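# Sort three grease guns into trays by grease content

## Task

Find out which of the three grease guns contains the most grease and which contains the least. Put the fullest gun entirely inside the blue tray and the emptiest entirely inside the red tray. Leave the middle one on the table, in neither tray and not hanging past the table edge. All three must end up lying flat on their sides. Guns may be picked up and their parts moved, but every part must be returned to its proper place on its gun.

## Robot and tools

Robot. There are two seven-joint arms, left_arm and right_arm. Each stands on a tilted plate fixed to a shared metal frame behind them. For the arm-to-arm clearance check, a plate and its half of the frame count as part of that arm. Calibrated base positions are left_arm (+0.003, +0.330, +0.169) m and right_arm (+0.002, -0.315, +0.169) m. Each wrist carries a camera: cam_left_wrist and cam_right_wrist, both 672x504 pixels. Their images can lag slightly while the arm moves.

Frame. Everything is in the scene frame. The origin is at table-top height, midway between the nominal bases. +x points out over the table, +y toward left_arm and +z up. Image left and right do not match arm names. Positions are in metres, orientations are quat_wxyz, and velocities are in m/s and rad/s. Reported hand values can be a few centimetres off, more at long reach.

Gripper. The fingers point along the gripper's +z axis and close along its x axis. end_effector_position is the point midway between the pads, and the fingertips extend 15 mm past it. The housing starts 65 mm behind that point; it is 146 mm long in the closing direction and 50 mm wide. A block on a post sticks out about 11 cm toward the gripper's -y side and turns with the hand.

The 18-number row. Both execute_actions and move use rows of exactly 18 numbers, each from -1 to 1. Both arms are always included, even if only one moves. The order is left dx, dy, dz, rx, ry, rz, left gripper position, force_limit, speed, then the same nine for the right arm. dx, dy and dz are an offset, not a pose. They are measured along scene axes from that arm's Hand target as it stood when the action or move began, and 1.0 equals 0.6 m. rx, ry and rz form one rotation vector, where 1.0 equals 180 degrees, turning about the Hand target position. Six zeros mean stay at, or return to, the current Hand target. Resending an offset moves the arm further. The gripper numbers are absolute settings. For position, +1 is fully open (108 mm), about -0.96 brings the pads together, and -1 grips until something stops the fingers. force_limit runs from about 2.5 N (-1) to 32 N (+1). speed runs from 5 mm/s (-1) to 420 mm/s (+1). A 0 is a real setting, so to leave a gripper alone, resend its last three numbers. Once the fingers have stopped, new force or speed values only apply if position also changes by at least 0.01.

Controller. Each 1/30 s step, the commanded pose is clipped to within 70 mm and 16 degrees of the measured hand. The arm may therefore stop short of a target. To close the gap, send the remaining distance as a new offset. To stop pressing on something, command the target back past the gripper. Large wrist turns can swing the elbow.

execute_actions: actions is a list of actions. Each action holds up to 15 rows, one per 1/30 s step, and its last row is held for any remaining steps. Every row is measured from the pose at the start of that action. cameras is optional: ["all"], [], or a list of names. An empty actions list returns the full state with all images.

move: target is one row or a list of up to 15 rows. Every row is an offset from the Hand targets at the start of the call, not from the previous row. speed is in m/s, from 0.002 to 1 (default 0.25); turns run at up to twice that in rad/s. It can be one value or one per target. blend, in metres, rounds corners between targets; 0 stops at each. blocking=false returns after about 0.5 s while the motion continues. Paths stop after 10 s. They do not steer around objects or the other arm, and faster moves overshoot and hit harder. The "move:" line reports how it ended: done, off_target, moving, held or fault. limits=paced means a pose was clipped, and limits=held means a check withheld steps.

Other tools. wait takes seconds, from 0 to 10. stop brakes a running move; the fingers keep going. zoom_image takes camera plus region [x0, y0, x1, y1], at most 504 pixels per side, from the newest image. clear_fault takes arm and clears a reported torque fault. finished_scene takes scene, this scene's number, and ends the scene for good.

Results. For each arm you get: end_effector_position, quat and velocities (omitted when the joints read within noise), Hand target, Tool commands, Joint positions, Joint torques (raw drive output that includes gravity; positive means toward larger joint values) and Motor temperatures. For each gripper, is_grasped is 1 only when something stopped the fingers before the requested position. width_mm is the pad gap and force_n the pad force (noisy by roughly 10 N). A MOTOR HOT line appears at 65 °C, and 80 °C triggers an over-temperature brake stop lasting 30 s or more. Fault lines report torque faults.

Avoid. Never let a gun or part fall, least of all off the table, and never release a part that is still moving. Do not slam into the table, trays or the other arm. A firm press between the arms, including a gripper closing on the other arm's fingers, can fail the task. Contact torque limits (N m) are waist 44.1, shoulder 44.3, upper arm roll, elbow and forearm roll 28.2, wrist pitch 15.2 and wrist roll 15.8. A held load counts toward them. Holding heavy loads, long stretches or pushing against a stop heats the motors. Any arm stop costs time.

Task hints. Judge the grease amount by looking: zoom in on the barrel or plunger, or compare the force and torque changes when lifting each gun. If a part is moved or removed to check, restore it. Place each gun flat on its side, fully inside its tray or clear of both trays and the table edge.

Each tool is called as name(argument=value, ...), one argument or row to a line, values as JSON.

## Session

execute_actions(
  actions=[],
)

Scene clock: 0.00 s.
left_arm: end_effector_position=(+0.4418, +0.3866, +0.1466) width_mm=107.95 is_grasped=0 force_n=0.00 end_effector_quat_wxyz=(+0.476, +0.794, -0.215, -0.310) | right_arm: end_effector_position=(+0.3586, +0.1774, +0.2821) width_mm=108.14 is_grasped=0 force_n=0.00 end_effector_quat_wxyz=(-0.296, +0.681, +0.667, +0.060)
Joint positions: left_arm=[0.327 1.204 0.032 2.086 -0.377 1.962 3.257] | right_arm=[0.111 0.869 0.876 1.419 -0.172 0.722 1.682]
Joint velocities: within noise
Joint torques (N m): no reading
Motor temperatures (°C): left_arm=[32 33 31 38 36 30 41] | right_arm=[31 32 33 34 33 32 31]
Hand target: left_arm +0.4418, +0.3866, +0.1466; +0.476, +0.794, -0.215, -0.310 | right_arm +0.3586, +0.1774, +0.2821; -0.296, +0.681, +0.667, +0.060
Tool commands: left_gripper/position=+1.0 left_gripper/force_limit=+1.0 left_gripper/speed=+1.0 right_gripper/position=+1.0 right_gripper/force_limit=+1.0 right_gripper/speed=+1.0
camera_calibration:
cam_left_wrist: T_world_to_cam=[[0.700028, -0.646822, -0.302626, -0.0108002], [0.241363, -0.184533, 0.952728, -0.150093], [-0.67209, -0.739979, 0.02694, 0.702109], [0, 0, 0, 1]] pos_world=[0.515668, 0.484863, 0.120815]
cam_right_wrist: T_world_to_cam=[[0.0936599, 0.879393, 0.466793, -0.319644], [0.993083, -0.115866, 0.0190225, -0.316169], [0.0708136, 0.461783, -0.884162, 0.260486], [0, 0, 0, 1]] pos_world=[0.325474, 0.124172, 0.385534]

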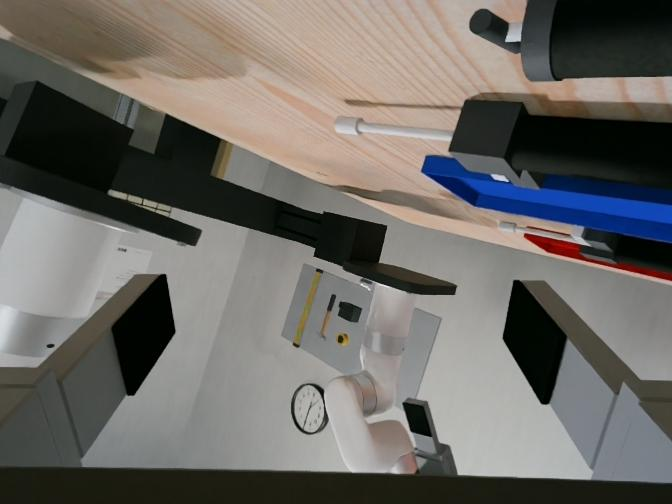

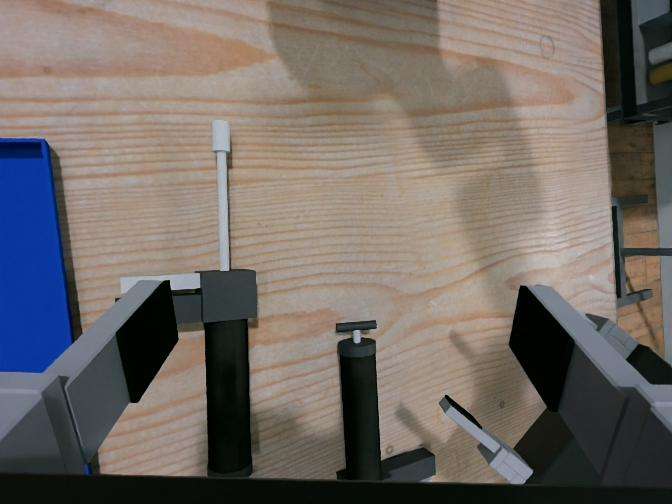

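move(
  target=[
    [0.13,-0.044,0.506,0.083,-0.392,-0.289,0.2,0.2,0.2,0.069,-0.629,0.33,-0.163,-0.108,0.006,0.2,0.2,0.2],
  ],
  speed=0.5,
  cameras=["all"],
)

Scene clock: 2.57 s.
left_arm: end_effector_position=(+0.5198, +0.3602, +0.4502) width_mm=64.00 is_grasped=0 force_n=0.00 end_effector_quat_wxyz=(+0.000, +0.707, -0.707, -0.001) | right_arm: end_effector_position=(+0.4000, -0.2000, +0.4801) width_mm=64.01 is_grasped=0 force_n=0.00 end_effector_quat_wxyz=(+0.001, +0.707, +0.707, +0.000)
Joint positions: left_arm=[0.028 0.093 -0.068 1.399 0.117 1.292 3.847] | right_arm=[-0.528 -0.301 0.838 1.127 0.119 1.342 1.03]
Joint torques (N m): left_arm=[-5.5 -30.16 -6.9 17.46 2.11 -4.93 1.48] | right_arm=[-1.26 -15.63 -4.85 18.8 3.11 -0.87 -1.82]
Hand target: left_arm +0.5198, +0.3602, +0.4502; +0.000, +0.707, -0.707, -0.001 | right_arm +0.4000, -0.2000, +0.4801; +0.001, +0.707, +0.707, +0.000
Off the commanded pose: left_arm 0.000 m, 0 deg | right_arm 0.000 m, 0 deg.
move: done
camera_calibration:
cam_left_wrist: T_world_to_cam=[[0.00810387, -0.999709, -0.0227061, 0.370073], [-0.920244, -0.0163404, 0.391004, 0.333121], [-0.391261, 0.0177265, -0.920109, 0.734333], [0, 0, 0, 1]] pos_world=[0.59087, 0.362391, 0.553817]
cam_right_wrist: T_world_to_cam=[[-0.00388082, 0.999887, -0.014519, 0.210207], [0.923716, 0.00914613, 0.382969, -0.526813], [0.383058, -0.0119252, -0.923647, 0.406249], [0, 0, 0, 1]] pos_world=[0.331824, -0.200521, 0.580036]

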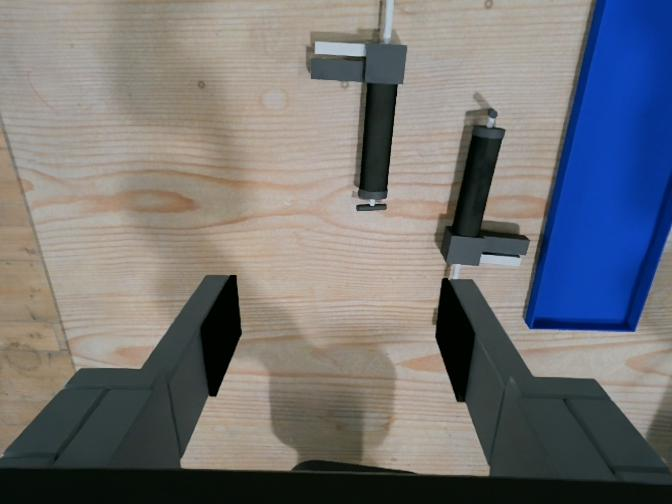

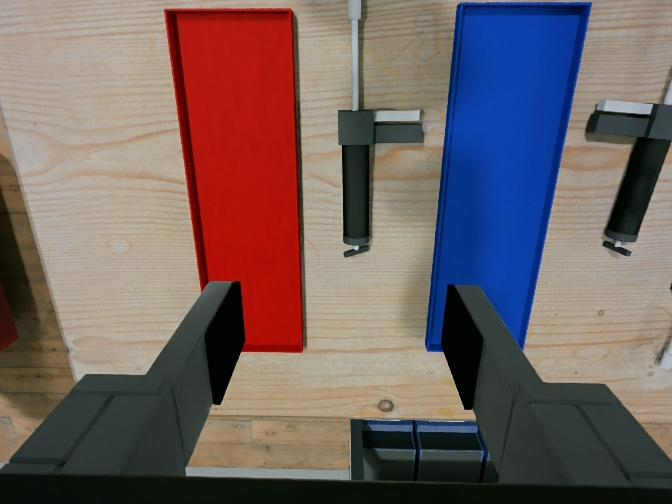

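move(
  target=[
    [0.05,-0.2,-0.2,-0.385,0.385,0.385,0.2,0.4,0.2,0.077,0.032,-0.5168,0,0,0.007,0.2,0.4,0.2],
  ],
  speed=0.45,
  cameras=["cam_right_wrist"],
)

Scene clock: 6.53 s.
left_arm: end_effector_position=(+0.5498, +0.2402, +0.3302) width_mm=64.00 is_grasped=0 force_n=0.00 end_effector_quat_wxyz=(+0.707, +0.707, +0.000, -0.001) | right_arm: end_effector_position=(+0.4462, -0.1808, +0.1701) width_mm=64.01 is_grasped=0 force_n=0.00 end_effector_quat_wxyz=(+0.001, +0.699, +0.715, +0.000)
Joint positions: left_arm=[0.369 0.713 -0.121 1.419 -1.249 1.608 3.249] | right_arm=[-0.373 0.552 0.698 0.939 -0.786 0.662 1.667]
Joint torques (N m): left_arm=[0.48 -35.49 -11.82 12.23 -3.12 1.19 1.52] | right_arm=[6.6 -18.68 6.35 18.8 -4.17 -3.55 2.05]
Hand target: left_arm +0.5498, +0.2402, +0.3302; +0.707, +0.707, -0.001, +0.000 | right_arm +0.4462, -0.1808, +0.1700; +0.001, +0.699, +0.715, +0.000
Off the commanded pose: left_arm 0.000 m, 0 deg | right_arm 0.000 m, 0 deg.
move: done
camera_calibration:
cam_right_wrist: T_world_to_cam=[[-0.0258092, 0.999563, -0.0144353, 0.196395], [0.923256, 0.029371, 0.383061, -0.44709], [0.383317, -0.00344096, -0.92361, 0.103873], [0, 0, 0, 1]] pos_world=[0.378031, -0.18282, 0.270036]
Images, in order (width x height): cam_right_wrist 672x504.

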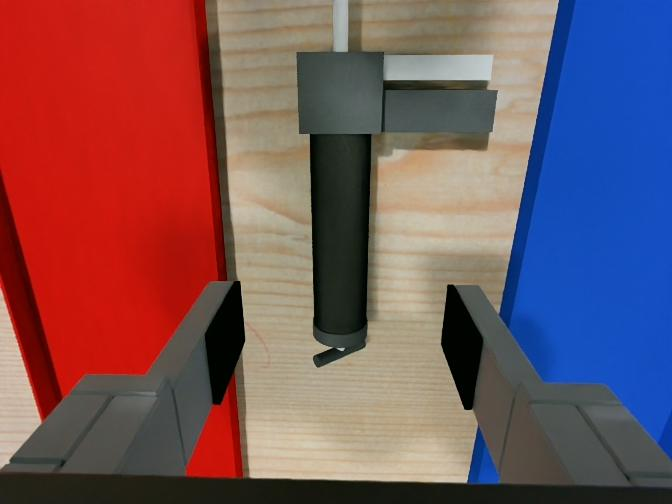

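move(
  target=[
    [0,0,0,0,0,0,0.2,0.4,0.2,-0.025,0,-0.241,0,0,0,0.2,0.4,0.2],
    [0,0,0,0,0,0,0.2,0.4,0.2,-0.025,0,-0.241,0,0,0,-1,0.4,-0.75],
    [0,0,0,0,0,0,0.2,0.4,0.2,-0.025,0,-0.05,0,0,0,-1,0.4,-0.75],
    [0,-0.2,-0.109,0,0,0,0.2,0.4,0.2,0.173,0.085,0.167,0,0,0.493,-1,0.4,-0.75],
  ],
  speed=[0.3,0.3,0.25,0.4],
  blend=[0,0,0.03,0],
  cameras=["cam_left_wrist"],
)

Scene clock: 11.57 s.
left_arm: end_effector_position=(+0.5498, +0.1202, +0.2648) width_mm=64.00 is_grasped=0 force_n=0.00 end_effector_quat_wxyz=(+0.707, +0.707, -0.001, +0.000) | right_arm: end_effector_position=(+0.5500, -0.1298, +0.2702) width_mm=35.50 is_grasped=1 force_n=26.32 end_effector_quat_wxyz=(+0.000, +0.000, +1.000, +0.001)
Joint positions: left_arm=[0.21 0.861 -0.2 1.415 -1.373 1.396 3.366] | right_arm=[-0.365 0.796 0.982 1.473 -0.827 1.152 0.081]
Joint torques (N m): left_arm=[-6.28 -29.32 -14.45 15.34 -2.55 1.4 1.55] | right_arm=[7.29 -26.49 18.23 22.47 4.18 -1.08 -1.86]
Hand target: left_arm +0.5498, +0.1202, +0.2648; +0.707, +0.707, -0.001, +0.000 | right_arm +0.5500, -0.1298, +0.2702; +0.000, +0.000, +1.000, +0.001
Off the commanded pose: left_arm 0.000 m, 0 deg | right_arm 0.000 m, 0 deg.
move: done
camera_calibration:
cam_left_wrist: T_world_to_cam=[[0.999715, -0.0223796, -0.00834738, -0.540725], [0.0164407, 0.391213, 0.920153, -0.274915], [-0.017327, -0.920028, 0.391469, 0.139525], [0, 0, 0, 1]] pos_world=[0.547508, 0.223816, 0.193831]
Images, in order (width x height): cam_left_wrist 672x504.

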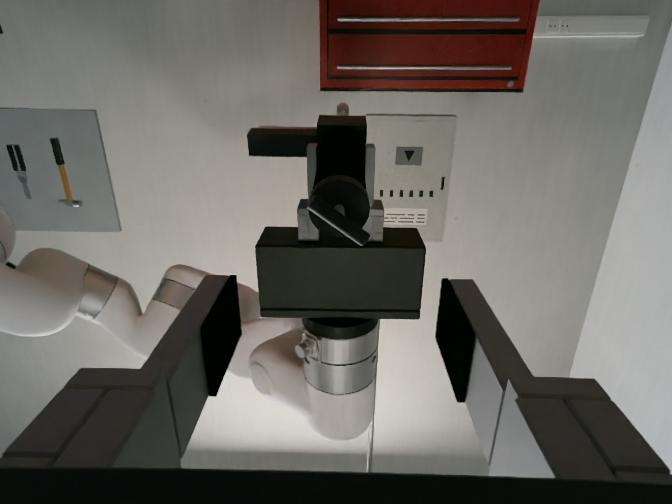

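move(
  target=[
    [-0.0077,-0.08,0.01,0,-0.183,0,0.2,0.4,0.2,0,0,0,0,0,0,-1,0.4,-0.75],
    [-0.0077,-0.2,0.01,0,-0.183,0,0.2,0.4,0.2,0,0,0,0,0,0,-1,0.4,-0.75],
    [-0.0077,-0.2,0.01,0,-0.183,0,-1,0.4,-0.75,0,0,0,0,0,0,-1,0.4,-0.75],
  ],
  speed=0.25,
  blend=[0.02,0,0],
  cameras=["cam_left_wrist"],
)

Scene clock: 14.70 s.
left_arm: end_effector_position=(+0.5453, +0.0002, +0.2709) width_mm=38.65 is_grasped=1 force_n=29.97 end_effector_quat_wxyz=(+0.678, +0.678, -0.201, +0.200) | right_arm: end_effector_position=(+0.5499, -0.1298, +0.2702) width_mm=35.50 is_grasped=1 force_n=27.55 end_effector_quat_wxyz=(+0.000, +0.000, +1.000, +0.001)
Joint positions: left_arm=[0.061 0.908 -0.316 1.449 -1.505 1.197 3.956] | right_arm=[-0.365 0.796 0.982 1.473 -0.827 1.153 0.081]
Joint torques (N m): left_arm=[-6.24 -29.75 -17.6 8.57 -0.26 2.63 -1.46] | right_arm=[5.71 -29.21 19.21 22.9 1.12 -5.23 -0.45]
Hand target: left_arm +0.5452, +0.0002, +0.2708; +0.678, +0.678, -0.201, +0.200 | right_arm +0.5500, -0.1298, +0.2702; +0.000, +0.000, +1.000, +0.001
Off the commanded pose: left_arm 0.000 m, 0 deg | right_arm 0.000 m, 0 deg.
move: done
camera_calibration:
cam_left_wrist: T_world_to_cam=[[0.84345, -0.0222927, 0.536746, -0.601284], [-0.486752, 0.391034, 0.78113, 0.0786389], [-0.227299, -0.920106, 0.318966, 0.160819], [0, 0, 0, 1]] pos_world=[0.581985, 0.103816, 0.210014]
Images, in order (width x height): cam_left_wrist 672x504.

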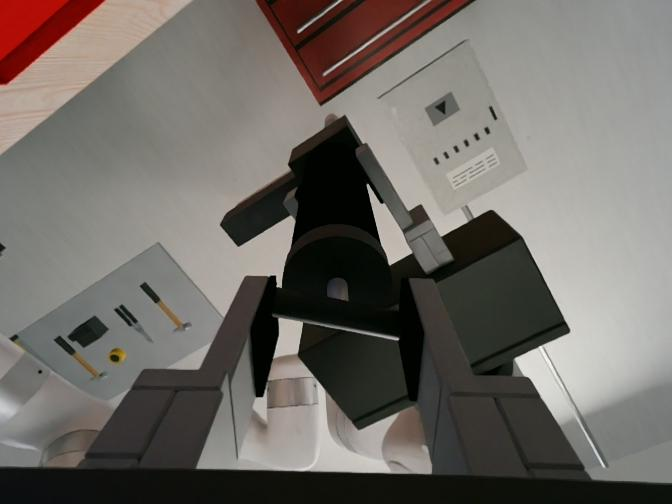

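move(
  target=[-0.0016,0.0415,0.0016,0,0,0,-1,0.4,-0.75,0,0,0,0,0,0,-1,0.4,-0.75],
  speed=0.1,
)

move(
  target=[-0.0006,0.0167,0.0006,0,0,0,-1,0.4,-0.75,0,0,0,0,0,0,-1,0.4,-0.75],
  speed=0.1,
)

move(
  target=[-0.0006,0.0167,0.0006,0,0,0,-1,0.4,-0.75,0,0,0,0,0,0,-1,0.4,-0.75],
  speed=0.1,
  cameras=["cam_left_wrist"],
)

Scene clock: 15.83 s.
left_arm: end_effector_position=(+0.5442, +0.0251, +0.2718) width_mm=38.65 is_grasped=1 force_n=30.11 end_effector_quat_wxyz=(+0.678, +0.678, -0.201, +0.200) | right_arm: end_effector_position=(+0.5500, -0.1297, +0.2702) width_mm=35.50 is_grasped=1 force_n=28.67 end_effector_quat_wxyz=(+0.000, +0.000, +1.000, +0.001)
Joint positions: left_arm=[0.098 0.883 -0.299 1.42 -1.48 1.234 3.956] | right_arm=[-0.365 0.796 0.982 1.473 -0.827 1.152 0.081]
Joint torques (N m): left_arm=[-0.85 -35.36 -9.12 7.27 2.91 4.97 -1.53] | right_arm=[2.84 -37.03 12.74 23.53 -1.66 -2.37 2.29]
Hand target: left_arm +0.5442, +0.0251, +0.2718; +0.678, +0.678, -0.201, +0.200 | right_arm +0.5500, -0.1298, +0.2702; +0.000, +0.000, +1.000, +0.001
Off the commanded pose: left_arm 0.000 m, 0 deg | right_arm 0.000 m, 0 deg.
move: done

Scene clock: 16.53 s.
left_arm: end_effector_position=(+0.5439, +0.0351, +0.2722) width_mm=38.65 is_grasped=1 force_n=30.14 end_effector_quat_wxyz=(+0.678, +0.678, -0.201, +0.200) | right_arm: end_effector_position=(+0.5500, -0.1297, +0.2702) width_mm=35.50 is_grasped=1 force_n=29.00 end_effector_quat_wxyz=(+0.000, +0.000, +1.000, +0.001)
Joint positions: left_arm=[0.113 0.874 -0.292 1.409 -1.469 1.249 3.956] | right_arm=[-0.365 0.796 0.982 1.473 -0.827 1.152 0.081]
Joint torques (N m): left_arm=[-0.71 -34.91 -8.97 7.09 2.91 4.99 -1.49] | right_arm=[1.99 -39.8 13.28 23.66 -1.49 -2.46 2.55]
Hand target: left_arm +0.5439, +0.0351, +0.2722; +0.678, +0.678, -0.201, +0.200 | right_arm +0.5500, -0.1298, +0.2702; +0.000, +0.000, +1.000, +0.001
Off the commanded pose: left_arm 0.000 m, 0 deg | right_arm 0.000 m, 0 deg.
move: done

Scene clock: 17.27 s.
left_arm: end_effector_position=(+0.5434, +0.0449, +0.2726) width_mm=38.65 is_grasped=1 force_n=29.81 end_effector_quat_wxyz=(+0.678, +0.678, -0.201, +0.200) | right_arm: end_effector_position=(+0.5500, -0.1295, +0.2703) width_mm=35.50 is_grasped=1 force_n=30.32 end_effector_quat_wxyz=(+0.000, +0.000, +1.000, +0.001)
Joint positions: left_arm=[0.127 0.866 -0.284 1.4 -1.458 1.265 3.955] | right_arm=[-0.365 0.796 0.982 1.473 -0.827 1.152 0.081]
Joint torques (N m): left_arm=[7.24 -38.07 2.38 10.1 2.43 3.52 -1.48] | right_arm=[-2.02 -39.73 7.45 23.63 -0.88 -0.42 2.61]
Hand target: left_arm +0.5435, +0.0451, +0.2725; +0.678, +0.678, -0.201, +0.200 | right_arm +0.5500, -0.1298, +0.2702; +0.000, +0.000, +1.000, +0.001
Off the commanded pose: left_arm 0.000 m, 0 deg | right_arm 0.000 m, 0 deg.
move: done
camera_calibration:
cam_left_wrist: T_world_to_cam=[[0.843547, -0.0226668, 0.536577, -0.599511], [-0.486342, 0.391574, 0.781115, 0.0587089], [-0.227815, -0.919867, 0.319287, 0.20111], [0, 0, 0, 1]] pos_world=[0.580084, 0.148416, 0.211614]
Images, in order (width x height): cam_left_wrist 672x504.

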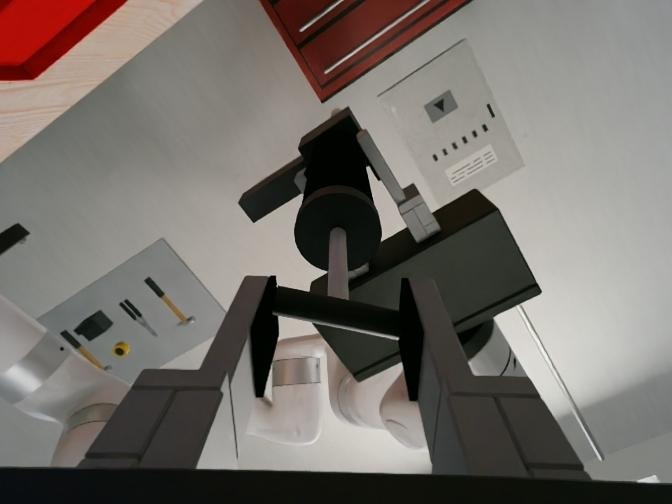

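move(
  target=[0.0028,-0.07,-0.0028,0,0,0,-1,0.4,-0.75,0,0,0,0,0,0,-1,0.4,-0.75],
  speed=0.12,
)

move(
  target=[0.0004,-0.0095,-0.0004,0,0,0,-1,0.4,-0.75,0,0,0,0,0,0,-1,0.4,-0.75],
  speed=0.08,
  cameras=["cam_left_wrist"],
)

Scene clock: 18.33 s.
left_arm: end_effector_position=(+0.5452, +0.0032, +0.2708) width_mm=38.65 is_grasped=1 force_n=29.61 end_effector_quat_wxyz=(+0.678, +0.678, -0.201, +0.200) | right_arm: end_effector_position=(+0.5501, -0.1298, +0.2703) width_mm=35.50 is_grasped=1 force_n=28.51 end_effector_quat_wxyz=(+0.000, +0.000, +1.000, +0.001)
Joint positions: left_arm=[0.065 0.905 -0.314 1.446 -1.502 1.201 3.956] | right_arm=[-0.365 0.796 0.982 1.473 -0.827 1.152 0.081]
Joint torques (N m): left_arm=[-7.19 -28.86 -18.29 14.84 -2.24 1.74 -1.34] | right_arm=[7.59 -29.56 18.31 23.6 -0.44 -4.7 2.17]
Hand target: left_arm +0.5452, +0.0031, +0.2708; +0.678, +0.678, -0.201, +0.200 | right_arm +0.5500, -0.1298, +0.2702; +0.000, +0.000, +1.000, +0.001
Off the commanded pose: left_arm 0.000 m, 0 deg | right_arm 0.000 m, 0 deg.
move: done

Scene clock: 19.03 s.
left_arm: end_effector_position=(+0.5456, -0.0023, +0.2706) width_mm=38.65 is_grasped=1 force_n=29.44 end_effector_quat_wxyz=(+0.678, +0.678, -0.201, +0.200) | right_arm: end_effector_position=(+0.5501, -0.1301, +0.2701) width_mm=35.50 is_grasped=1 force_n=27.57 end_effector_quat_wxyz=(+0.000, +0.000, +1.000, +0.000)
Joint positions: left_arm=[0.057 0.912 -0.318 1.453 -1.508 1.192 3.956] | right_arm=[-0.365 0.796 0.981 1.473 -0.827 1.153 0.081]
Joint torques (N m): left_arm=[-18 -26.13 -34.18 12.74 -1.91 3.98 -1.55] | right_arm=[9.79 -27.03 29.74 17.88 1.43 -8.45 1.36]
Hand target: left_arm +0.5454, -0.0026, +0.2706; +0.678, +0.678, -0.201, +0.200 | right_arm +0.5500, -0.1298, +0.2702; +0.000, +0.000, +1.000, +0.001
Off the commanded pose: left_arm 0.000 m, 0 deg | right_arm 0.000 m, 0 deg.
move: done
camera_calibration:
cam_left_wrist: T_world_to_cam=[[0.843513, -0.0221804, 0.536651, -0.60146], [-0.486779, 0.390719, 0.781272, 0.0800138], [-0.227008, -0.920243, 0.318779, 0.158566], [0, 0, 0, 1]] pos_world=[0.582284, 0.101316, 0.209714]
Images, in order (width x height): cam_left_wrist 672x504.

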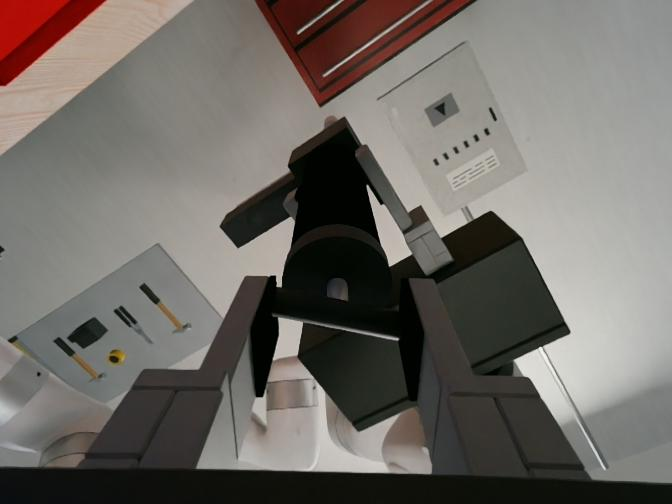

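move(
  target=[
    [0,0,0,0,0,0,0.2,0.4,-0.3,0,0,0,0,0,0,-1,0.4,-0.75],
    [0,0.17,0,0,0,0,0.2,0.4,-0.3,0,0,0,0,0,0,-1,0.4,-0.75],
    [0,0.536,0.05,0.454,-0.247,-0.2465,0.2,0.4,-0.3,-0.2147,-0.0847,-0.2,0,0,-0.493,-1,0.4,-0.75],
    [0,0.536,-0.168,0.454,-0.247,-0.2465,0.2,0.4,-0.3,-0.2147,-0.0847,-0.4035,0,0,-0.493,-1,0.4,-0.75],
  ],
  speed=[0.3,0.3,0.4,0.2],
  blend=[0,0.03,0.02,0],
  cameras=["all"],
)

Scene clock: 23.87 s.
left_arm: end_effector_position=(+0.5454, +0.3190, +0.1698) width_mm=64.00 is_grasped=0 force_n=0.00 end_effector_quat_wxyz=(+0.000, +0.707, -0.707, +0.000) | right_arm: end_effector_position=(+0.4212, -0.1806, +0.0282) width_mm=35.50 is_grasped=1 force_n=25.91 end_effector_quat_wxyz=(+0.001, +0.699, +0.715, +0.000)
Joint positions: left_arm=[-0.182 0.559 0.149 1.182 0.044 0.614 3.825] | right_arm=[-0.206 0.896 0.42 1.036 -1.219 0.459 1.992]
Joint torques (N m): left_arm=[0.25 -27.22 -4.5 18.05 -1.49 -4.87 1.52] | right_arm=[6.66 -22.98 7.32 13.68 -3.99 -4.06 2.22]
Hand target: left_arm +0.5454, +0.3190, +0.1698; +0.001, +0.707, -0.707, +0.000 | right_arm +0.4212, -0.1806, +0.0281; +0.001, +0.699, +0.715, +0.000
Off the commanded pose: left_arm 0.000 m, 0 deg | right_arm 0.000 m, 0 deg.
move: done
camera_calibration:
cam_left_wrist: T_world_to_cam=[[0.00939934, -0.999747, -0.0204344, 0.321306], [-0.920189, -0.0166457, 0.391121, 0.465681], [-0.391363, 0.0151272, -0.920112, 0.487964], [0, 0, 0, 1]] pos_world=[0.616465, 0.321595, 0.273409]
cam_right_wrist: T_world_to_cam=[[-0.0258467, 0.999563, -0.0143426, 0.193502], [0.923255, 0.0293701, 0.383064, -0.369659], [0.383317, -0.00334097, -0.923611, -0.0175857], [0, 0, 0, 1]] pos_world=[0.353031, -0.18262, 0.128136]

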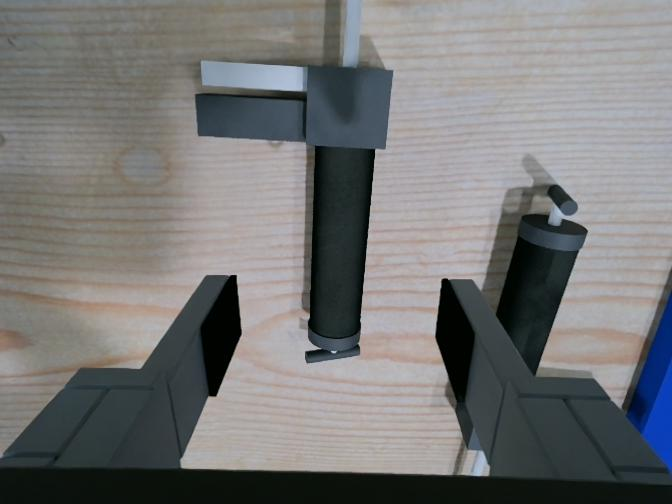

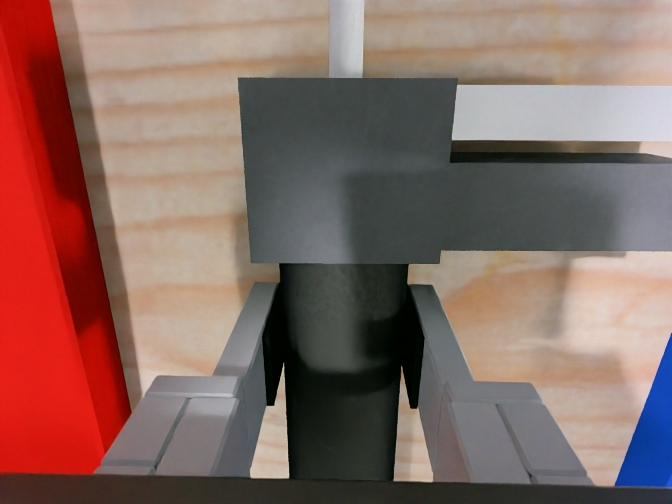

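move(
  target=[
    [0.012,0,-0.241,0,0,-0.014,0.2,0.4,-0.3,0,0,-0.002,0,0,0,-1,0.4,-0.75],
    [0.012,0,-0.241,0,0,-0.014,-1,0.4,-0.75,0,0,-0.002,0,0,0,0.2,0.4,-0.5],
    [0.012,0,-0.05,0,0,-0.014,-1,0.4,-0.75,0,0,0.15,0,0,0,0.2,0.4,-0.5],
    [0.0077,-0.315,0.167,0,0,0.5,-1,0.4,-0.75,0.2147,0.101,0.411,0.388,-0.38,0.38,0.2,0.4,-0.5],
  ],
  speed=[0.3,0.3,0.25,0.45],
  blend=[0,0,0.02,0],
  cameras=["cam_right_wrist"],
)

Scene clock: 30.10 s.
left_arm: end_effector_position=(+0.5500, +0.1300, +0.2700) width_mm=35.17 is_grasped=1 force_n=33.24 end_effector_quat_wxyz=(+0.000, +1.000, +0.000, +0.000) | right_arm: end_effector_position=(+0.5500, -0.1200, +0.2747) width_mm=64.00 is_grasped=0 force_n=0.00 end_effector_quat_wxyz=(+0.001, +0.000, +0.707, +0.708)
Joint positions: left_arm=[-0.737 0.58 0.412 1.445 -0.148 0.929 2.052] | right_arm=[-0.228 1.532 0.437 2.364 -2.127 -1.395 1.69]
Joint torques (N m): left_arm=[-6.33 -30.65 7.03 22.88 2.19 -1.64 -1.56] | right_arm=[7.2 -31.78 4.96 17.07 5.56 -3.13 2.03]
Hand target: left_arm +0.5500, +0.1300, +0.2700; +0.000, +1.000, +0.000, +0.000 | right_arm +0.5500, -0.1200, +0.2747; +0.000, +0.000, +0.707, +0.708
Off the commanded pose: left_arm 0.000 m, 0 deg | right_arm 0.000 m, 0 deg.
move: done
camera_calibration:
cam_right_wrist: T_world_to_cam=[[-0.99988, 0.0146511, -0.00501495, 0.554713], [-0.0102427, -0.38283, 0.923762, -0.269338], [0.0116143, 0.923703, 0.382934, 0.117676], [0, 0, 0, 1]] pos_world=[0.550521, -0.219936, 0.206524]
Images, in order (width x height): cam_right_wrist 672x504.

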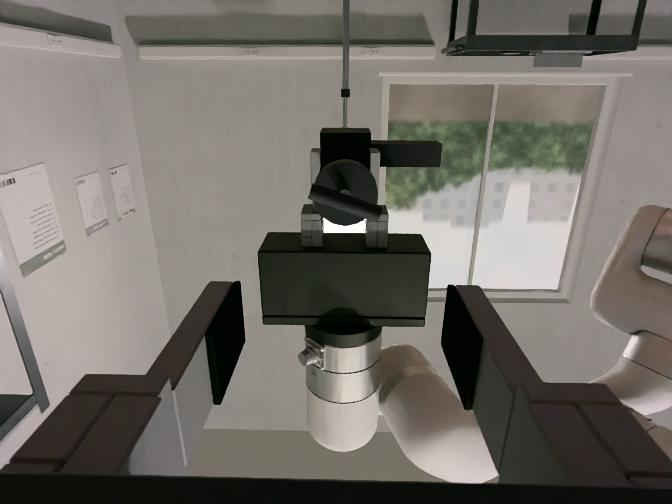

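move(
  target=[
    [0,0,0,0,0,0,-1,0.4,-0.75,-0.0047,0.06,-0.011,0,0.1,0,0.2,0.4,0.2],
    [0,0,0,0,0,0,-1,0.4,-0.75,-0.0047,0.1833,-0.011,0,0.1,0,0.2,0.4,0.2],
    [0,0,0,0,0,0,-1,0.4,-0.75,-0.0047,0.1833,-0.011,0,0.1,0,-1,0.4,-0.75],
  ],
  speed=0.25,
  blend=[0.02,0,0],
  cameras=["cam_right_wrist"],
)

Scene clock: 32.70 s.
left_arm: end_effector_position=(+0.5500, +0.1301, +0.2699) width_mm=35.17 is_grasped=1 force_n=34.61 end_effector_quat_wxyz=(+0.000, +1.000, +0.000, +0.000) | right_arm: end_effector_position=(+0.5472, -0.0100, +0.2681) width_mm=39.08 is_grasped=1 force_n=30.85 end_effector_quat_wxyz=(-0.110, +0.111, +0.698, +0.699)
Joint positions: left_arm=[-0.737 0.58 0.412 1.445 -0.148 0.929 2.052] | right_arm=[-0.032 1.603 0.443 2.451 -2.034 -1.267 2.007]
Joint torques (N m): left_arm=[-5.95 -33.6 7.17 22.89 1.13 -5.48 -1.47] | right_arm=[8.03 -31.52 5.32 15.61 5.42 -3.56 2.05]
Motor temperatures (°C): left_arm=[32 35 32 43 36 30 42] | right_arm=[31 33 36 36 33 33 31]
Hand target: left_arm +0.5500, +0.1300, +0.2700; +0.000, +1.000, +0.000, +0.000 | right_arm +0.5472, -0.0100, +0.2681; -0.110, +0.111, +0.698, +0.699
Off the commanded pose: left_arm 0.000 m, 0 deg | right_arm 0.000 m, 0 deg.
move: done
camera_calibration:
cam_right_wrist: T_world_to_cam=[[-0.952492, 0.0145097, 0.304219, 0.441521], [0.275754, -0.382988, 0.881635, -0.36634], [0.129305, 0.923639, 0.360792, -0.0398149], [0, 0, 0, 1]] pos_world=[0.526713, -0.109936, 0.203024]
Images, in order (width x height): cam_right_wrist 672x504.

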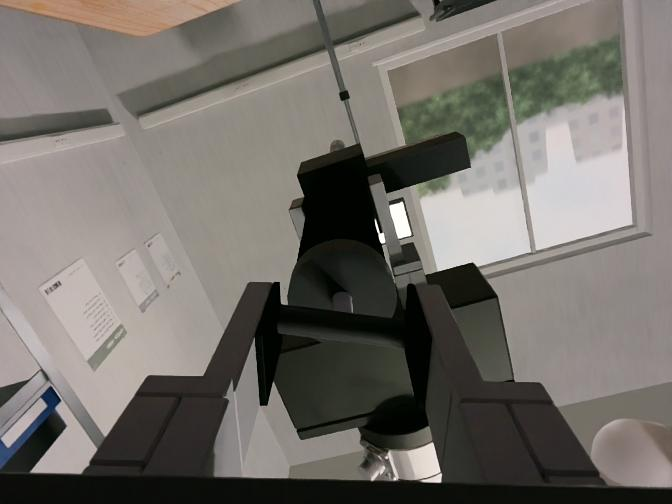

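move(
  target=[0,0,0,0,0,0,-1,0.4,-0.75,0,-0.0415,0,0,0,0,-1,0.4,-0.75],
  speed=0.1,
)

move(
  target=[0,0,0,0,0,0,-1,0.4,-0.75,0,-0.0167,0,0,0,0,-1,0.4,-0.75],
  speed=0.1,
)

move(
  target=[0,0,0,0,0,0,-1,0.4,-0.75,0,-0.0167,0,0,0,0,-1,0.4,-0.75],
  speed=0.1,
  cameras=["cam_right_wrist"],
)

Scene clock: 33.87 s.
left_arm: end_effector_position=(+0.5501, +0.1300, +0.2700) width_mm=35.17 is_grasped=1 force_n=34.44 end_effector_quat_wxyz=(+0.000, +1.000, +0.000, +0.000) | right_arm: end_effector_position=(+0.5471, -0.0349, +0.2682) width_mm=39.08 is_grasped=1 force_n=30.74 end_effector_quat_wxyz=(-0.110, +0.110, +0.698, +0.699)
Joint positions: left_arm=[-0.737 0.58 0.412 1.445 -0.148 0.928 2.052] | right_arm=[-0.086 1.57 0.438 2.385 -2.048 -1.287 1.981]
Joint torques (N m): left_arm=[8.41 -38.63 22.59 15.81 2.02 -0.73 -0.83] | right_arm=[-7.31 -43.39 5.33 11.23 -1.16 -2.56 -1.79]
Hand target: left_arm +0.5500, +0.1300, +0.2700; +0.000, +1.000, +0.000, +0.000 | right_arm +0.5472, -0.0349, +0.2681; -0.110, +0.111, +0.698, +0.699
Off the commanded pose: left_arm 0.000 m, 0 deg | right_arm 0.000 m, 0 deg.
move: done

Scene clock: 34.63 s.
left_arm: end_effector_position=(+0.5500, +0.1300, +0.2700) width_mm=35.17 is_grasped=1 force_n=34.24 end_effector_quat_wxyz=(+0.000, +1.000, +0.000, +0.000) | right_arm: end_effector_position=(+0.5472, -0.0449, +0.2681) width_mm=39.08 is_grasped=1 force_n=30.73 end_effector_quat_wxyz=(-0.110, +0.111, +0.698, +0.699)
Joint positions: left_arm=[-0.737 0.58 0.412 1.445 -0.148 0.929 2.052] | right_arm=[-0.106 1.561 0.436 2.368 -2.053 -1.297 1.975]
Joint torques (N m): left_arm=[8.1 -38.83 22.53 15.44 3.54 -0.08 0.07] | right_arm=[-8.1 -43.75 2.01 11.78 -1.7 -5 -1.77]
Hand target: left_arm +0.5500, +0.1300, +0.2700; +0.000, +1.000, +0.000, +0.000 | right_arm +0.5472, -0.0449, +0.2681; -0.110, +0.111, +0.698, +0.699
Off the commanded pose: left_arm 0.000 m, 0 deg | right_arm 0.000 m, 0 deg.
move: done

Scene clock: 35.37 s.
left_arm: end_effector_position=(+0.5500, +0.1300, +0.2700) width_mm=35.17 is_grasped=1 force_n=34.13 end_effector_quat_wxyz=(+0.000, +1.000, +0.000, +0.000) | right_arm: end_effector_position=(+0.5472, -0.0549, +0.2681) width_mm=39.08 is_grasped=1 force_n=30.72 end_effector_quat_wxyz=(-0.110, +0.111, +0.698, +0.699)
Joint positions: left_arm=[-0.737 0.58 0.412 1.445 -0.148 0.929 2.052] | right_arm=[-0.124 1.552 0.432 2.355 -2.059 -1.308 1.971]
Joint torques (N m): left_arm=[8.39 -38.53 21.77 15.4 3.74 -0.22 0.56] | right_arm=[-9.46 -43.93 1.49 12.28 -1.55 -5.02 -1.86]
Hand target: left_arm +0.5500, +0.1300, +0.2700; +0.000, +1.000, +0.000, +0.000 | right_arm +0.5472, -0.0549, +0.2681; -0.110, +0.111, +0.698, +0.699
Off the commanded pose: left_arm 0.000 m, 0 deg | right_arm 0.000 m, 0 deg.
move: done
camera_calibration:
cam_right_wrist: T_world_to_cam=[[-0.952477, 0.0143857, 0.30427, 0.442135], [0.275849, -0.382965, 0.881615, -0.383579], [0.129207, 0.923651, 0.360797, 0.00170856], [0, 0, 0, 1]] pos_world=[0.526712, -0.154836, 0.203024]
Images, in order (width x height): cam_right_wrist 672x504.

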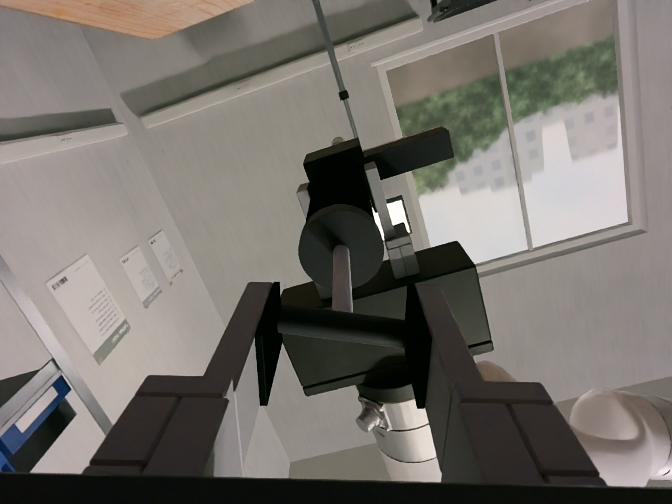

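move(
  target=[0,0,0,0,0,0,-1,0.4,-0.75,0,0.073,0,0,0,0,-1,0.4,-0.75],
  speed=0.12,
)

move(
  target=[0,0,0,0,0,0,-1,0.4,-0.75,0,0.006,0,0,0,0,-1,0.4,-0.75],
  speed=0.08,
  cameras=["cam_right_wrist"],
)

Scene clock: 36.70 s.
left_arm: end_effector_position=(+0.5500, +0.1301, +0.2700) width_mm=35.17 is_grasped=1 force_n=34.62 end_effector_quat_wxyz=(+0.000, +1.000, +0.000, +0.000) | right_arm: end_effector_position=(+0.5472, -0.0111, +0.2682) width_mm=39.08 is_grasped=1 force_n=30.85 end_effector_quat_wxyz=(-0.110, +0.111, +0.698, +0.699)
Joint positions: left_arm=[-0.737 0.58 0.412 1.445 -0.147 0.929 2.052] | right_arm=[-0.035 1.601 0.443 2.446 -2.035 -1.267 2.005]
Joint torques (N m): left_arm=[-6.35 -39.03 1.09 24.75 -1.66 -6.82 0.23] | right_arm=[9 -31.4 5.03 15.92 4.57 -4 2.06]
Hand target: left_arm +0.5500, +0.1300, +0.2700; +0.000, +1.000, +0.000, +0.000 | right_arm +0.5472, -0.0111, +0.2681; -0.110, +0.111, +0.698, +0.699
Off the commanded pose: left_arm 0.000 m, 0 deg | right_arm 0.000 m, 0 deg.
move: done

Scene clock: 37.47 s.
left_arm: end_effector_position=(+0.5501, +0.1303, +0.2700) width_mm=35.17 is_grasped=1 force_n=35.03 end_effector_quat_wxyz=(+0.000, +1.000, +0.001, +0.000) | right_arm: end_effector_position=(+0.5473, -0.0076, +0.2681) width_mm=39.08 is_grasped=1 force_n=30.93 end_effector_quat_wxyz=(-0.110, +0.111, +0.698, +0.699)
Joint positions: left_arm=[-0.737 0.58 0.412 1.445 -0.148 0.929 2.052] | right_arm=[-0.026 1.607 0.443 2.46 -2.033 -1.265 2.011]
Joint torques (N m): left_arm=[-11.48 -39.23 -14.37 26.05 -3.8 -7.08 0.07] | right_arm=[18.25 -29.31 7.86 11.56 6.12 0.44 2.05]
Hand target: left_arm +0.5500, +0.1300, +0.2700; +0.000, +1.000, +0.000, +0.000 | right_arm +0.5472, -0.0075, +0.2681; -0.110, +0.111, +0.698, +0.699
Off the commanded pose: left_arm 0.000 m, 0 deg | right_arm 0.000 m, 0 deg.
move: done
camera_calibration:
cam_right_wrist: T_world_to_cam=[[-0.952479, 0.0145972, 0.304255, 0.441481], [0.275751, -0.383014, 0.881624, -0.365421], [0.129403, 0.923627, 0.360787, -0.0420838], [0, 0, 0, 1]] pos_world=[0.526713, -0.107536, 0.203024]
Images, in order (width x height): cam_right_wrist 672x504.

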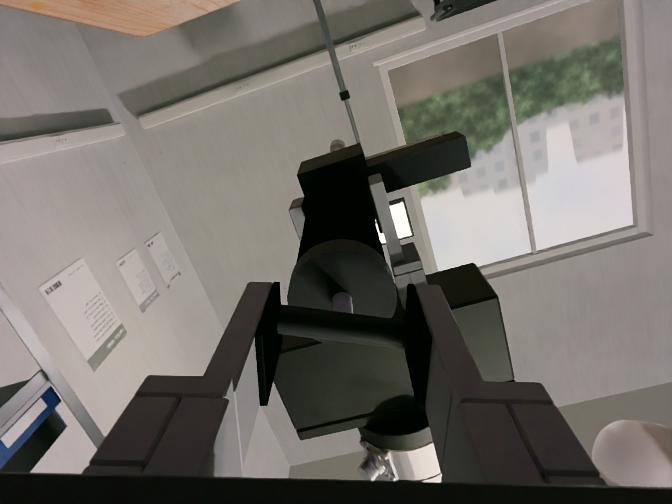

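move(
  target=[
    [0,0,0,0,0,0,-1,0.4,-0.75,0,0,0,0,0,0,0.2,0.4,-0.3],
    [0,0,0,0,0,0,-1,0.4,-0.75,0,-0.17,0,0,0,0,0.2,0.4,-0.3],
    [-0.15,-0.2333,-0.2,0,0,-0.5,-1,0.4,-0.75,-0.1455,-0.487,0.103,-0.427,0.31,-0.31,0.2,0.4,-0.3],
    [-0.15,-0.2333,-0.397,0,0,-0.5,-1,0.4,-0.75,-0.1455,-0.487,0.103,-0.427,0.31,-0.31,0.2,0.4,-0.3],
  ],
  speed=[0.3,0.3,0.4,0.2],
  blend=[0,0.03,0.02,0],
  cameras=["all"],
)

Scene clock: 42.53 s.
left_arm: end_effector_position=(+0.4601, -0.0100, +0.0319) width_mm=35.17 is_grasped=1 force_n=33.76 end_effector_quat_wxyz=(+0.000, +0.707, -0.707, +0.000) | right_arm: end_effector_position=(+0.4599, -0.2997, +0.3299) width_mm=64.00 is_grasped=0 force_n=0.00 end_effector_quat_wxyz=(+0.001, +0.706, +0.708, +0.001)
Joint positions: left_arm=[-0.679 1.061 0.057 1.505 0.094 0.492 3.183] | right_arm=[0.369 0.524 -0.324 1.613 -3.08 -1.099 3.97]
Joint torques (N m): left_arm=[-0.08 -35.94 -5.46 18.44 -1.53 -3.71 0.92] | right_arm=[6.61 -23.39 -3.67 21.76 -4.29 -3.66 1.97]
Hand target: left_arm +0.4600, -0.0099, +0.0318; +0.001, +0.707, -0.707, +0.000 | right_arm +0.4599, -0.2997, +0.3299; +0.001, +0.706, +0.708, +0.001
Off the commanded pose: left_arm 0.000 m, 0 deg | right_arm 0.000 m, 0 deg.
move: done
camera_calibration:
cam_left_wrist: T_world_to_cam=[[0.00961357, -0.99975, -0.0201955, -0.00977212], [-0.920273, -0.0167461, 0.390918, 0.435719], [-0.391159, 0.0148273, -0.920204, 0.332575], [0, 0, 0, 1]] pos_world=[0.531164, -0.00740426, 0.135509]
cam_right_wrist: T_world_to_cam=[[-0.00599487, 0.999883, -0.0140823, 0.308785], [0.923585, 0.0109349, 0.383237, -0.523143], [0.383346, -0.0107088, -0.923543, 0.243627], [0, 0, 0, 1]] pos_world=[0.391625, -0.30042, 0.429836]

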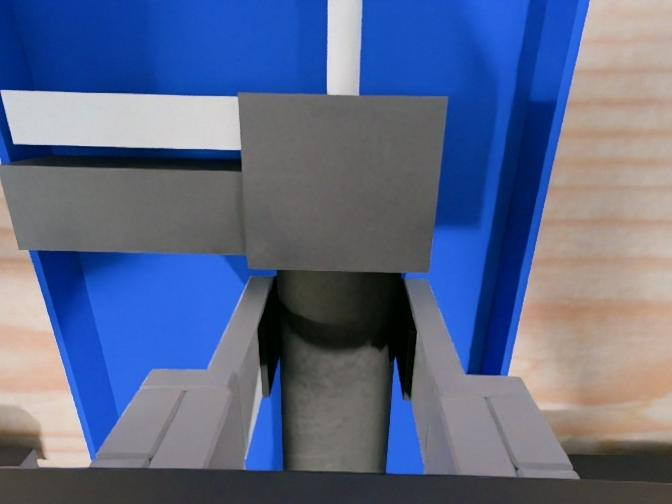

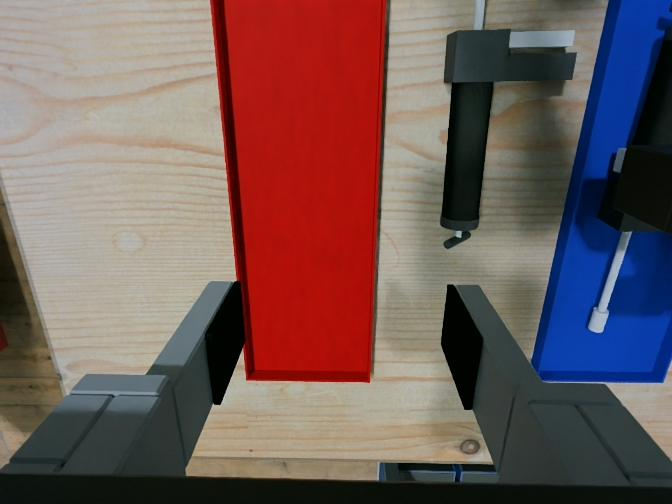

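move(
  target=[
    [0,0,-0.0015,0,0,0,-1,0.4,-0.75,0,0,0,0,0,0,0.2,0.4,-0.3],
    [0,0,-0.0015,0,0,0,0.1,0.4,-0.5,0,0,0,0,0,0,0.2,0.4,-0.3],
    [0,0,0.2,0,0,0,0.1,0.4,-0.5,0,0,0,0,0,0,0.2,0.4,-0.3],
    [-0.05,0.2,0.3,0,0,0.5,0.1,0.4,-0.5,0,0,0,0,0,0,0.2,0.4,-0.3],
    [-0.05,0.339,0.23,0,0,0.983,0.1,0.4,-0.5,0,0.483,-0.2665,0,0,0,0.2,0.4,-0.3],
  ],
  speed=[0.1,0.2,0.3,0.5,0.5],
  blend=[0,0,0.03,0.03,0],
  cameras=["all"],
)

Scene clock: 48.60 s.
left_arm: end_effector_position=(+0.4301, +0.1935, +0.1698) width_mm=58.50 is_grasped=0 force_n=0.00 end_effector_quat_wxyz=(+0.000, +0.725, +0.688, +0.001) | right_arm: end_effector_position=(+0.4599, -0.0099, +0.1700) width_mm=64.00 is_grasped=0 force_n=0.00 end_effector_quat_wxyz=(+0.001, +0.706, +0.708, +0.001)
Joint positions: left_arm=[-1.047 0.497 0.671 0.844 -0.418 0.505 0.769] | right_arm=[0.723 1.269 -0.232 2.363 -3.005 -1.15 4.5]
Joint torques (N m): left_arm=[-5.57 -17.72 8.98 11.32 -1.44 -4.4 -1.49] | right_arm=[-1.25 -33.51 -4.43 22 4.1 -3.69 1.99]
Hand target: left_arm +0.4300, +0.1935, +0.1698; +0.000, +0.725, +0.688, +0.001 | right_arm +0.4599, -0.0099, +0.1700; +0.001, +0.706, +0.708, +0.001
Off the commanded pose: left_arm 0.000 m, 0 deg | right_arm 0.000 m, 0 deg.
move: done
camera_calibration:
cam_left_wrist: T_world_to_cam=[[0.0439944, 0.998822, -0.0204568, -0.204657], [0.919722, -0.0324977, 0.391224, -0.430767], [0.390098, -0.0360262, -0.920068, 0.118545], [0, 0, 0, 1]] pos_world=[0.358945, 0.194688, 0.273409]
cam_right_wrist: T_world_to_cam=[[-0.00593841, 0.999885, -0.0139525, 0.0167102], [0.923514, 0.010835, 0.383411, -0.465053], [0.383518, -0.0106085, -0.923473, 0.0989699], [0, 0, 0, 1]] pos_world=[0.391626, -0.0106195, 0.269936]

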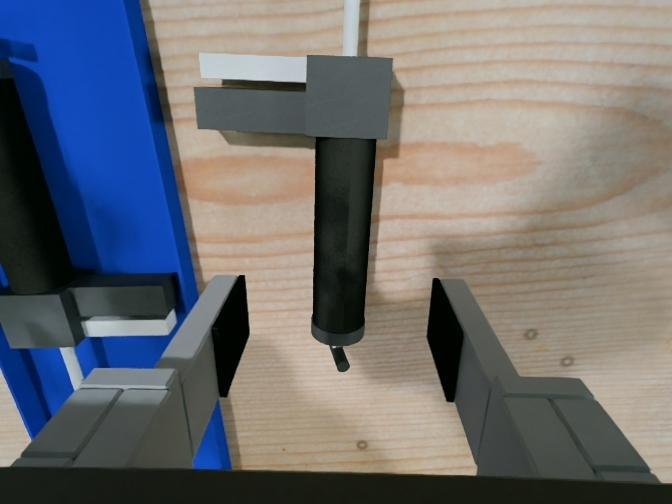

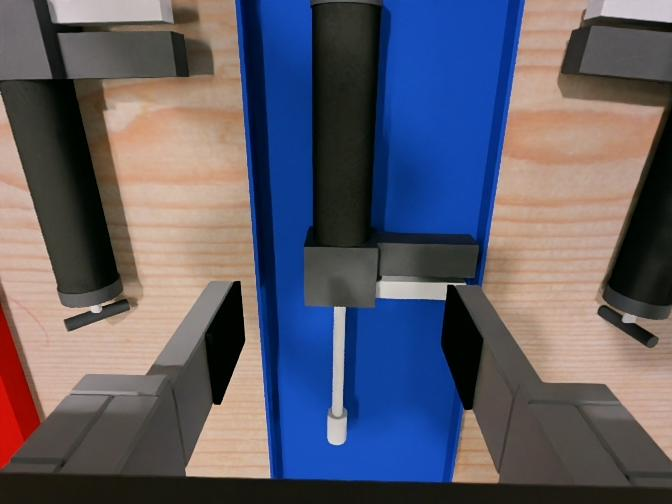

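move(
  target=[
    [-0.02,0.003,-0.241,0,0,0,0.1,0.4,-0.5,0,0,-0.2325,0,0,0,0.2,0.4,-0.3],
    [-0.02,0.003,-0.241,0,0,0,-1,0.4,-0.7,0,0,-0.2325,0,0,0,-1,0.4,-0.7],
    [-0.02,0.003,-0.03,0,0,0,-1,0.4,-0.7,0,0,-0.03,0,0,0,-1,0.4,-0.7],
    [-0.02,0.003,-0.03,0,0,0,-1,0.4,-0.7,0.05,-0.587,-0.03,0,0,0,-1,0.4,-0.7],
    [0.133,-0.251,-0.03,0,0,0.011,-1,0.4,-0.7,0.05,-0.587,-0.208,0,0,0,-1,0.4,-0.7],
  ],
  speed=[0.3,0.3,0.3,0.4,0.25],
  blend=[0,0,0.02,0.01,0],
  cameras=["all"],
)

Scene clock: 54.43 s.
left_arm: end_effector_position=(+0.5098, +0.0429, +0.1518) width_mm=35.25 is_grasped=1 force_n=29.75 end_effector_quat_wxyz=(+0.000, +0.713, +0.701, +0.001) | right_arm: end_effector_position=(+0.4900, -0.3621, +0.0452) width_mm=35.33 is_grasped=1 force_n=34.50 end_effector_quat_wxyz=(+0.001, +0.706, +0.708, +0.001)
Joint positions: left_arm=[-0.991 0.881 0.534 1.456 -0.459 0.75 0.527] | right_arm=[0.078 1.106 -0.218 1.78 -2.994 -0.664 3.776]
Joint torques (N m): left_arm=[0.04 -32.85 7.63 19.92 2 -1.63 -1.5] | right_arm=[-0.98 -32.83 0.2 19.46 4.09 -3.06 -1.64]
Hand target: left_arm +0.5098, +0.0429, +0.1518; +0.000, +0.713, +0.701, +0.001 | right_arm +0.4899, -0.3621, +0.0452; +0.001, +0.706, +0.708, +0.001
Off the commanded pose: left_arm 0.000 m, 0 deg | right_arm 0.000 m, 0 deg.
elbow stopped short (right arm): the move would have taken joint 4 (elbow) straighter than the controller allows.
move: done
camera_calibration:
cam_left_wrist: T_world_to_cam=[[0.00941443, 0.999747, -0.020436, -0.0405336], [0.920318, -0.000670487, 0.39117, -0.503686], [0.391057, -0.0224903, -0.920092, 0.0643528], [0, 0, 0, 1]] pos_world=[0.438767, 0.041633, 0.255409]
cam_right_wrist: T_world_to_cam=[[-0.00599188, 0.999883, -0.014084, 0.367348], [0.9235, 0.0109352, 0.383442, -0.441055], [0.383552, -0.010709, -0.923457, -0.0315742], [0, 0, 0, 1]] pos_world=[0.421626, -0.36282, 0.145136]

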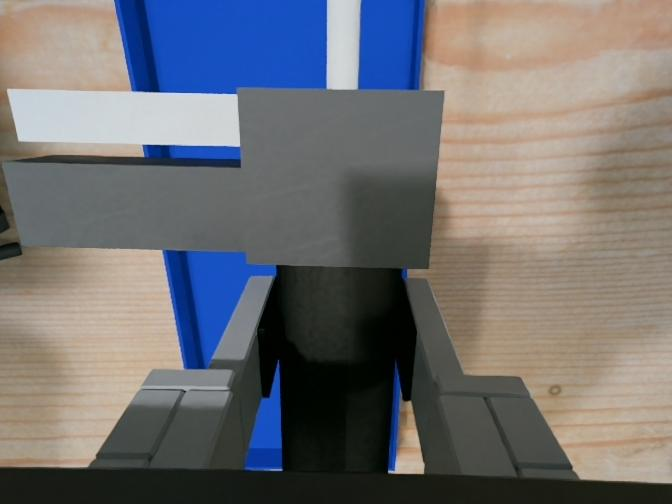

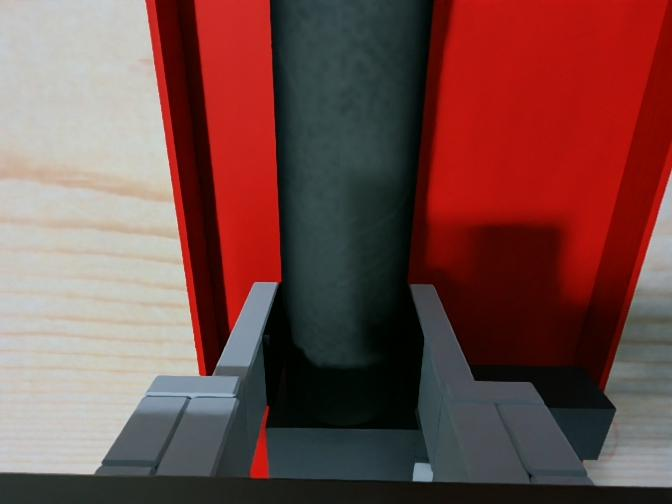

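move(
  target=[
    [0,0,-0.17,0,0,0,-1,0.4,-0.7,0,-0.008,0,0,0,0,-1,0.4,-0.7],
    [0,0,-0.2015,0,0,0,-1,0.4,-0.7,0,-0.008,-0.0235,0,0,0,-1,0.4,-0.7],
    [0,0,-0.2015,0,0,0,0.1,0.4,-0.5,0,-0.008,-0.0235,0,0,0,0.1,0.4,-0.5],
    [0,0,0.12,0,0,0,0.1,0.4,-0.5,0,-0.008,0.33,0,0,0,0.1,0.4,-0.5],
  ],
  speed=[0.25,0.08,0.2,0.3],
  blend=[0.003,0,0,0],
  cameras=["all"],
)

Scene clock: 57.70 s.
left_arm: end_effector_position=(+0.5098, +0.0429, +0.2237) width_mm=58.49 is_grasped=0 force_n=0.00 end_effector_quat_wxyz=(+0.000, +0.713, +0.701, +0.001) | right_arm: end_effector_position=(+0.4899, -0.3669, +0.2432) width_mm=58.49 is_grasped=0 force_n=0.00 end_effector_quat_wxyz=(+0.001, +0.706, +0.708, +0.000)
Joint positions: left_arm=[-1.039 0.746 0.593 1.452 -0.381 0.876 0.48] | right_arm=[0.152 0.709 -0.271 1.687 -3.053 -0.97 3.808]
Joint torques (N m): left_arm=[-5.92 -36.6 12.05 14.76 2.03 -1.05 -1.49] | right_arm=[6.77 -37.48 -4.09 20.89 -4.38 -3.66 2.06]
Hand target: left_arm +0.5098, +0.0429, +0.2238; +0.000, +0.713, +0.701, +0.001 | right_arm +0.4899, -0.3669, +0.2432; +0.001, +0.706, +0.708, +0.001
Off the commanded pose: left_arm 0.000 m, 0 deg | right_arm 0.000 m, 0 deg.
move: done
camera_calibration:
cam_left_wrist: T_world_to_cam=[[0.00946559, 0.999749, -0.0203065, -0.0391292], [0.920353, -0.00077027, 0.391087, -0.531795], [0.390974, -0.022391, -0.92013, 0.130552], [0, 0, 0, 1]] pos_world=[0.438767, 0.0416329, 0.327309]
cam_right_wrist: T_world_to_cam=[[-0.00599624, 0.999883, -0.0140804, 0.374936], [0.923635, 0.010934, 0.383116, -0.516869], [0.383225, -0.0107079, -0.923593, 0.151404], [0, 0, 0, 1]] pos_world=[0.421625, -0.36762, 0.343136]

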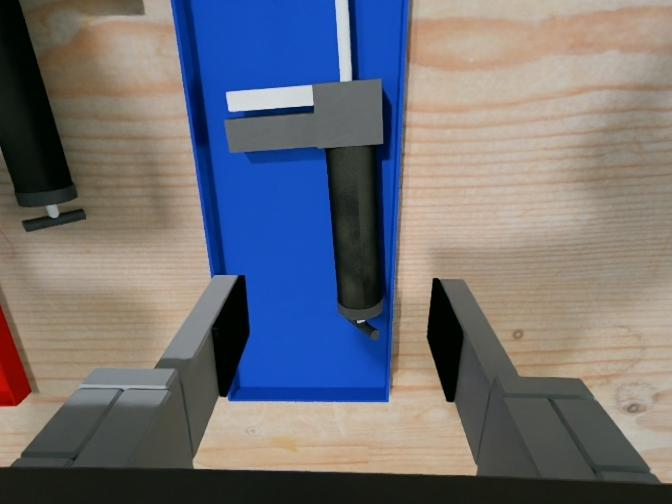

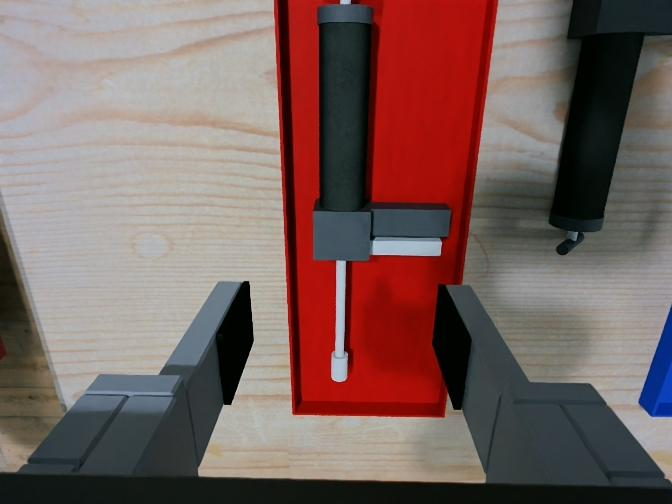

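finished_scene(
  scene=3,
)

The scene is finished: the task was done.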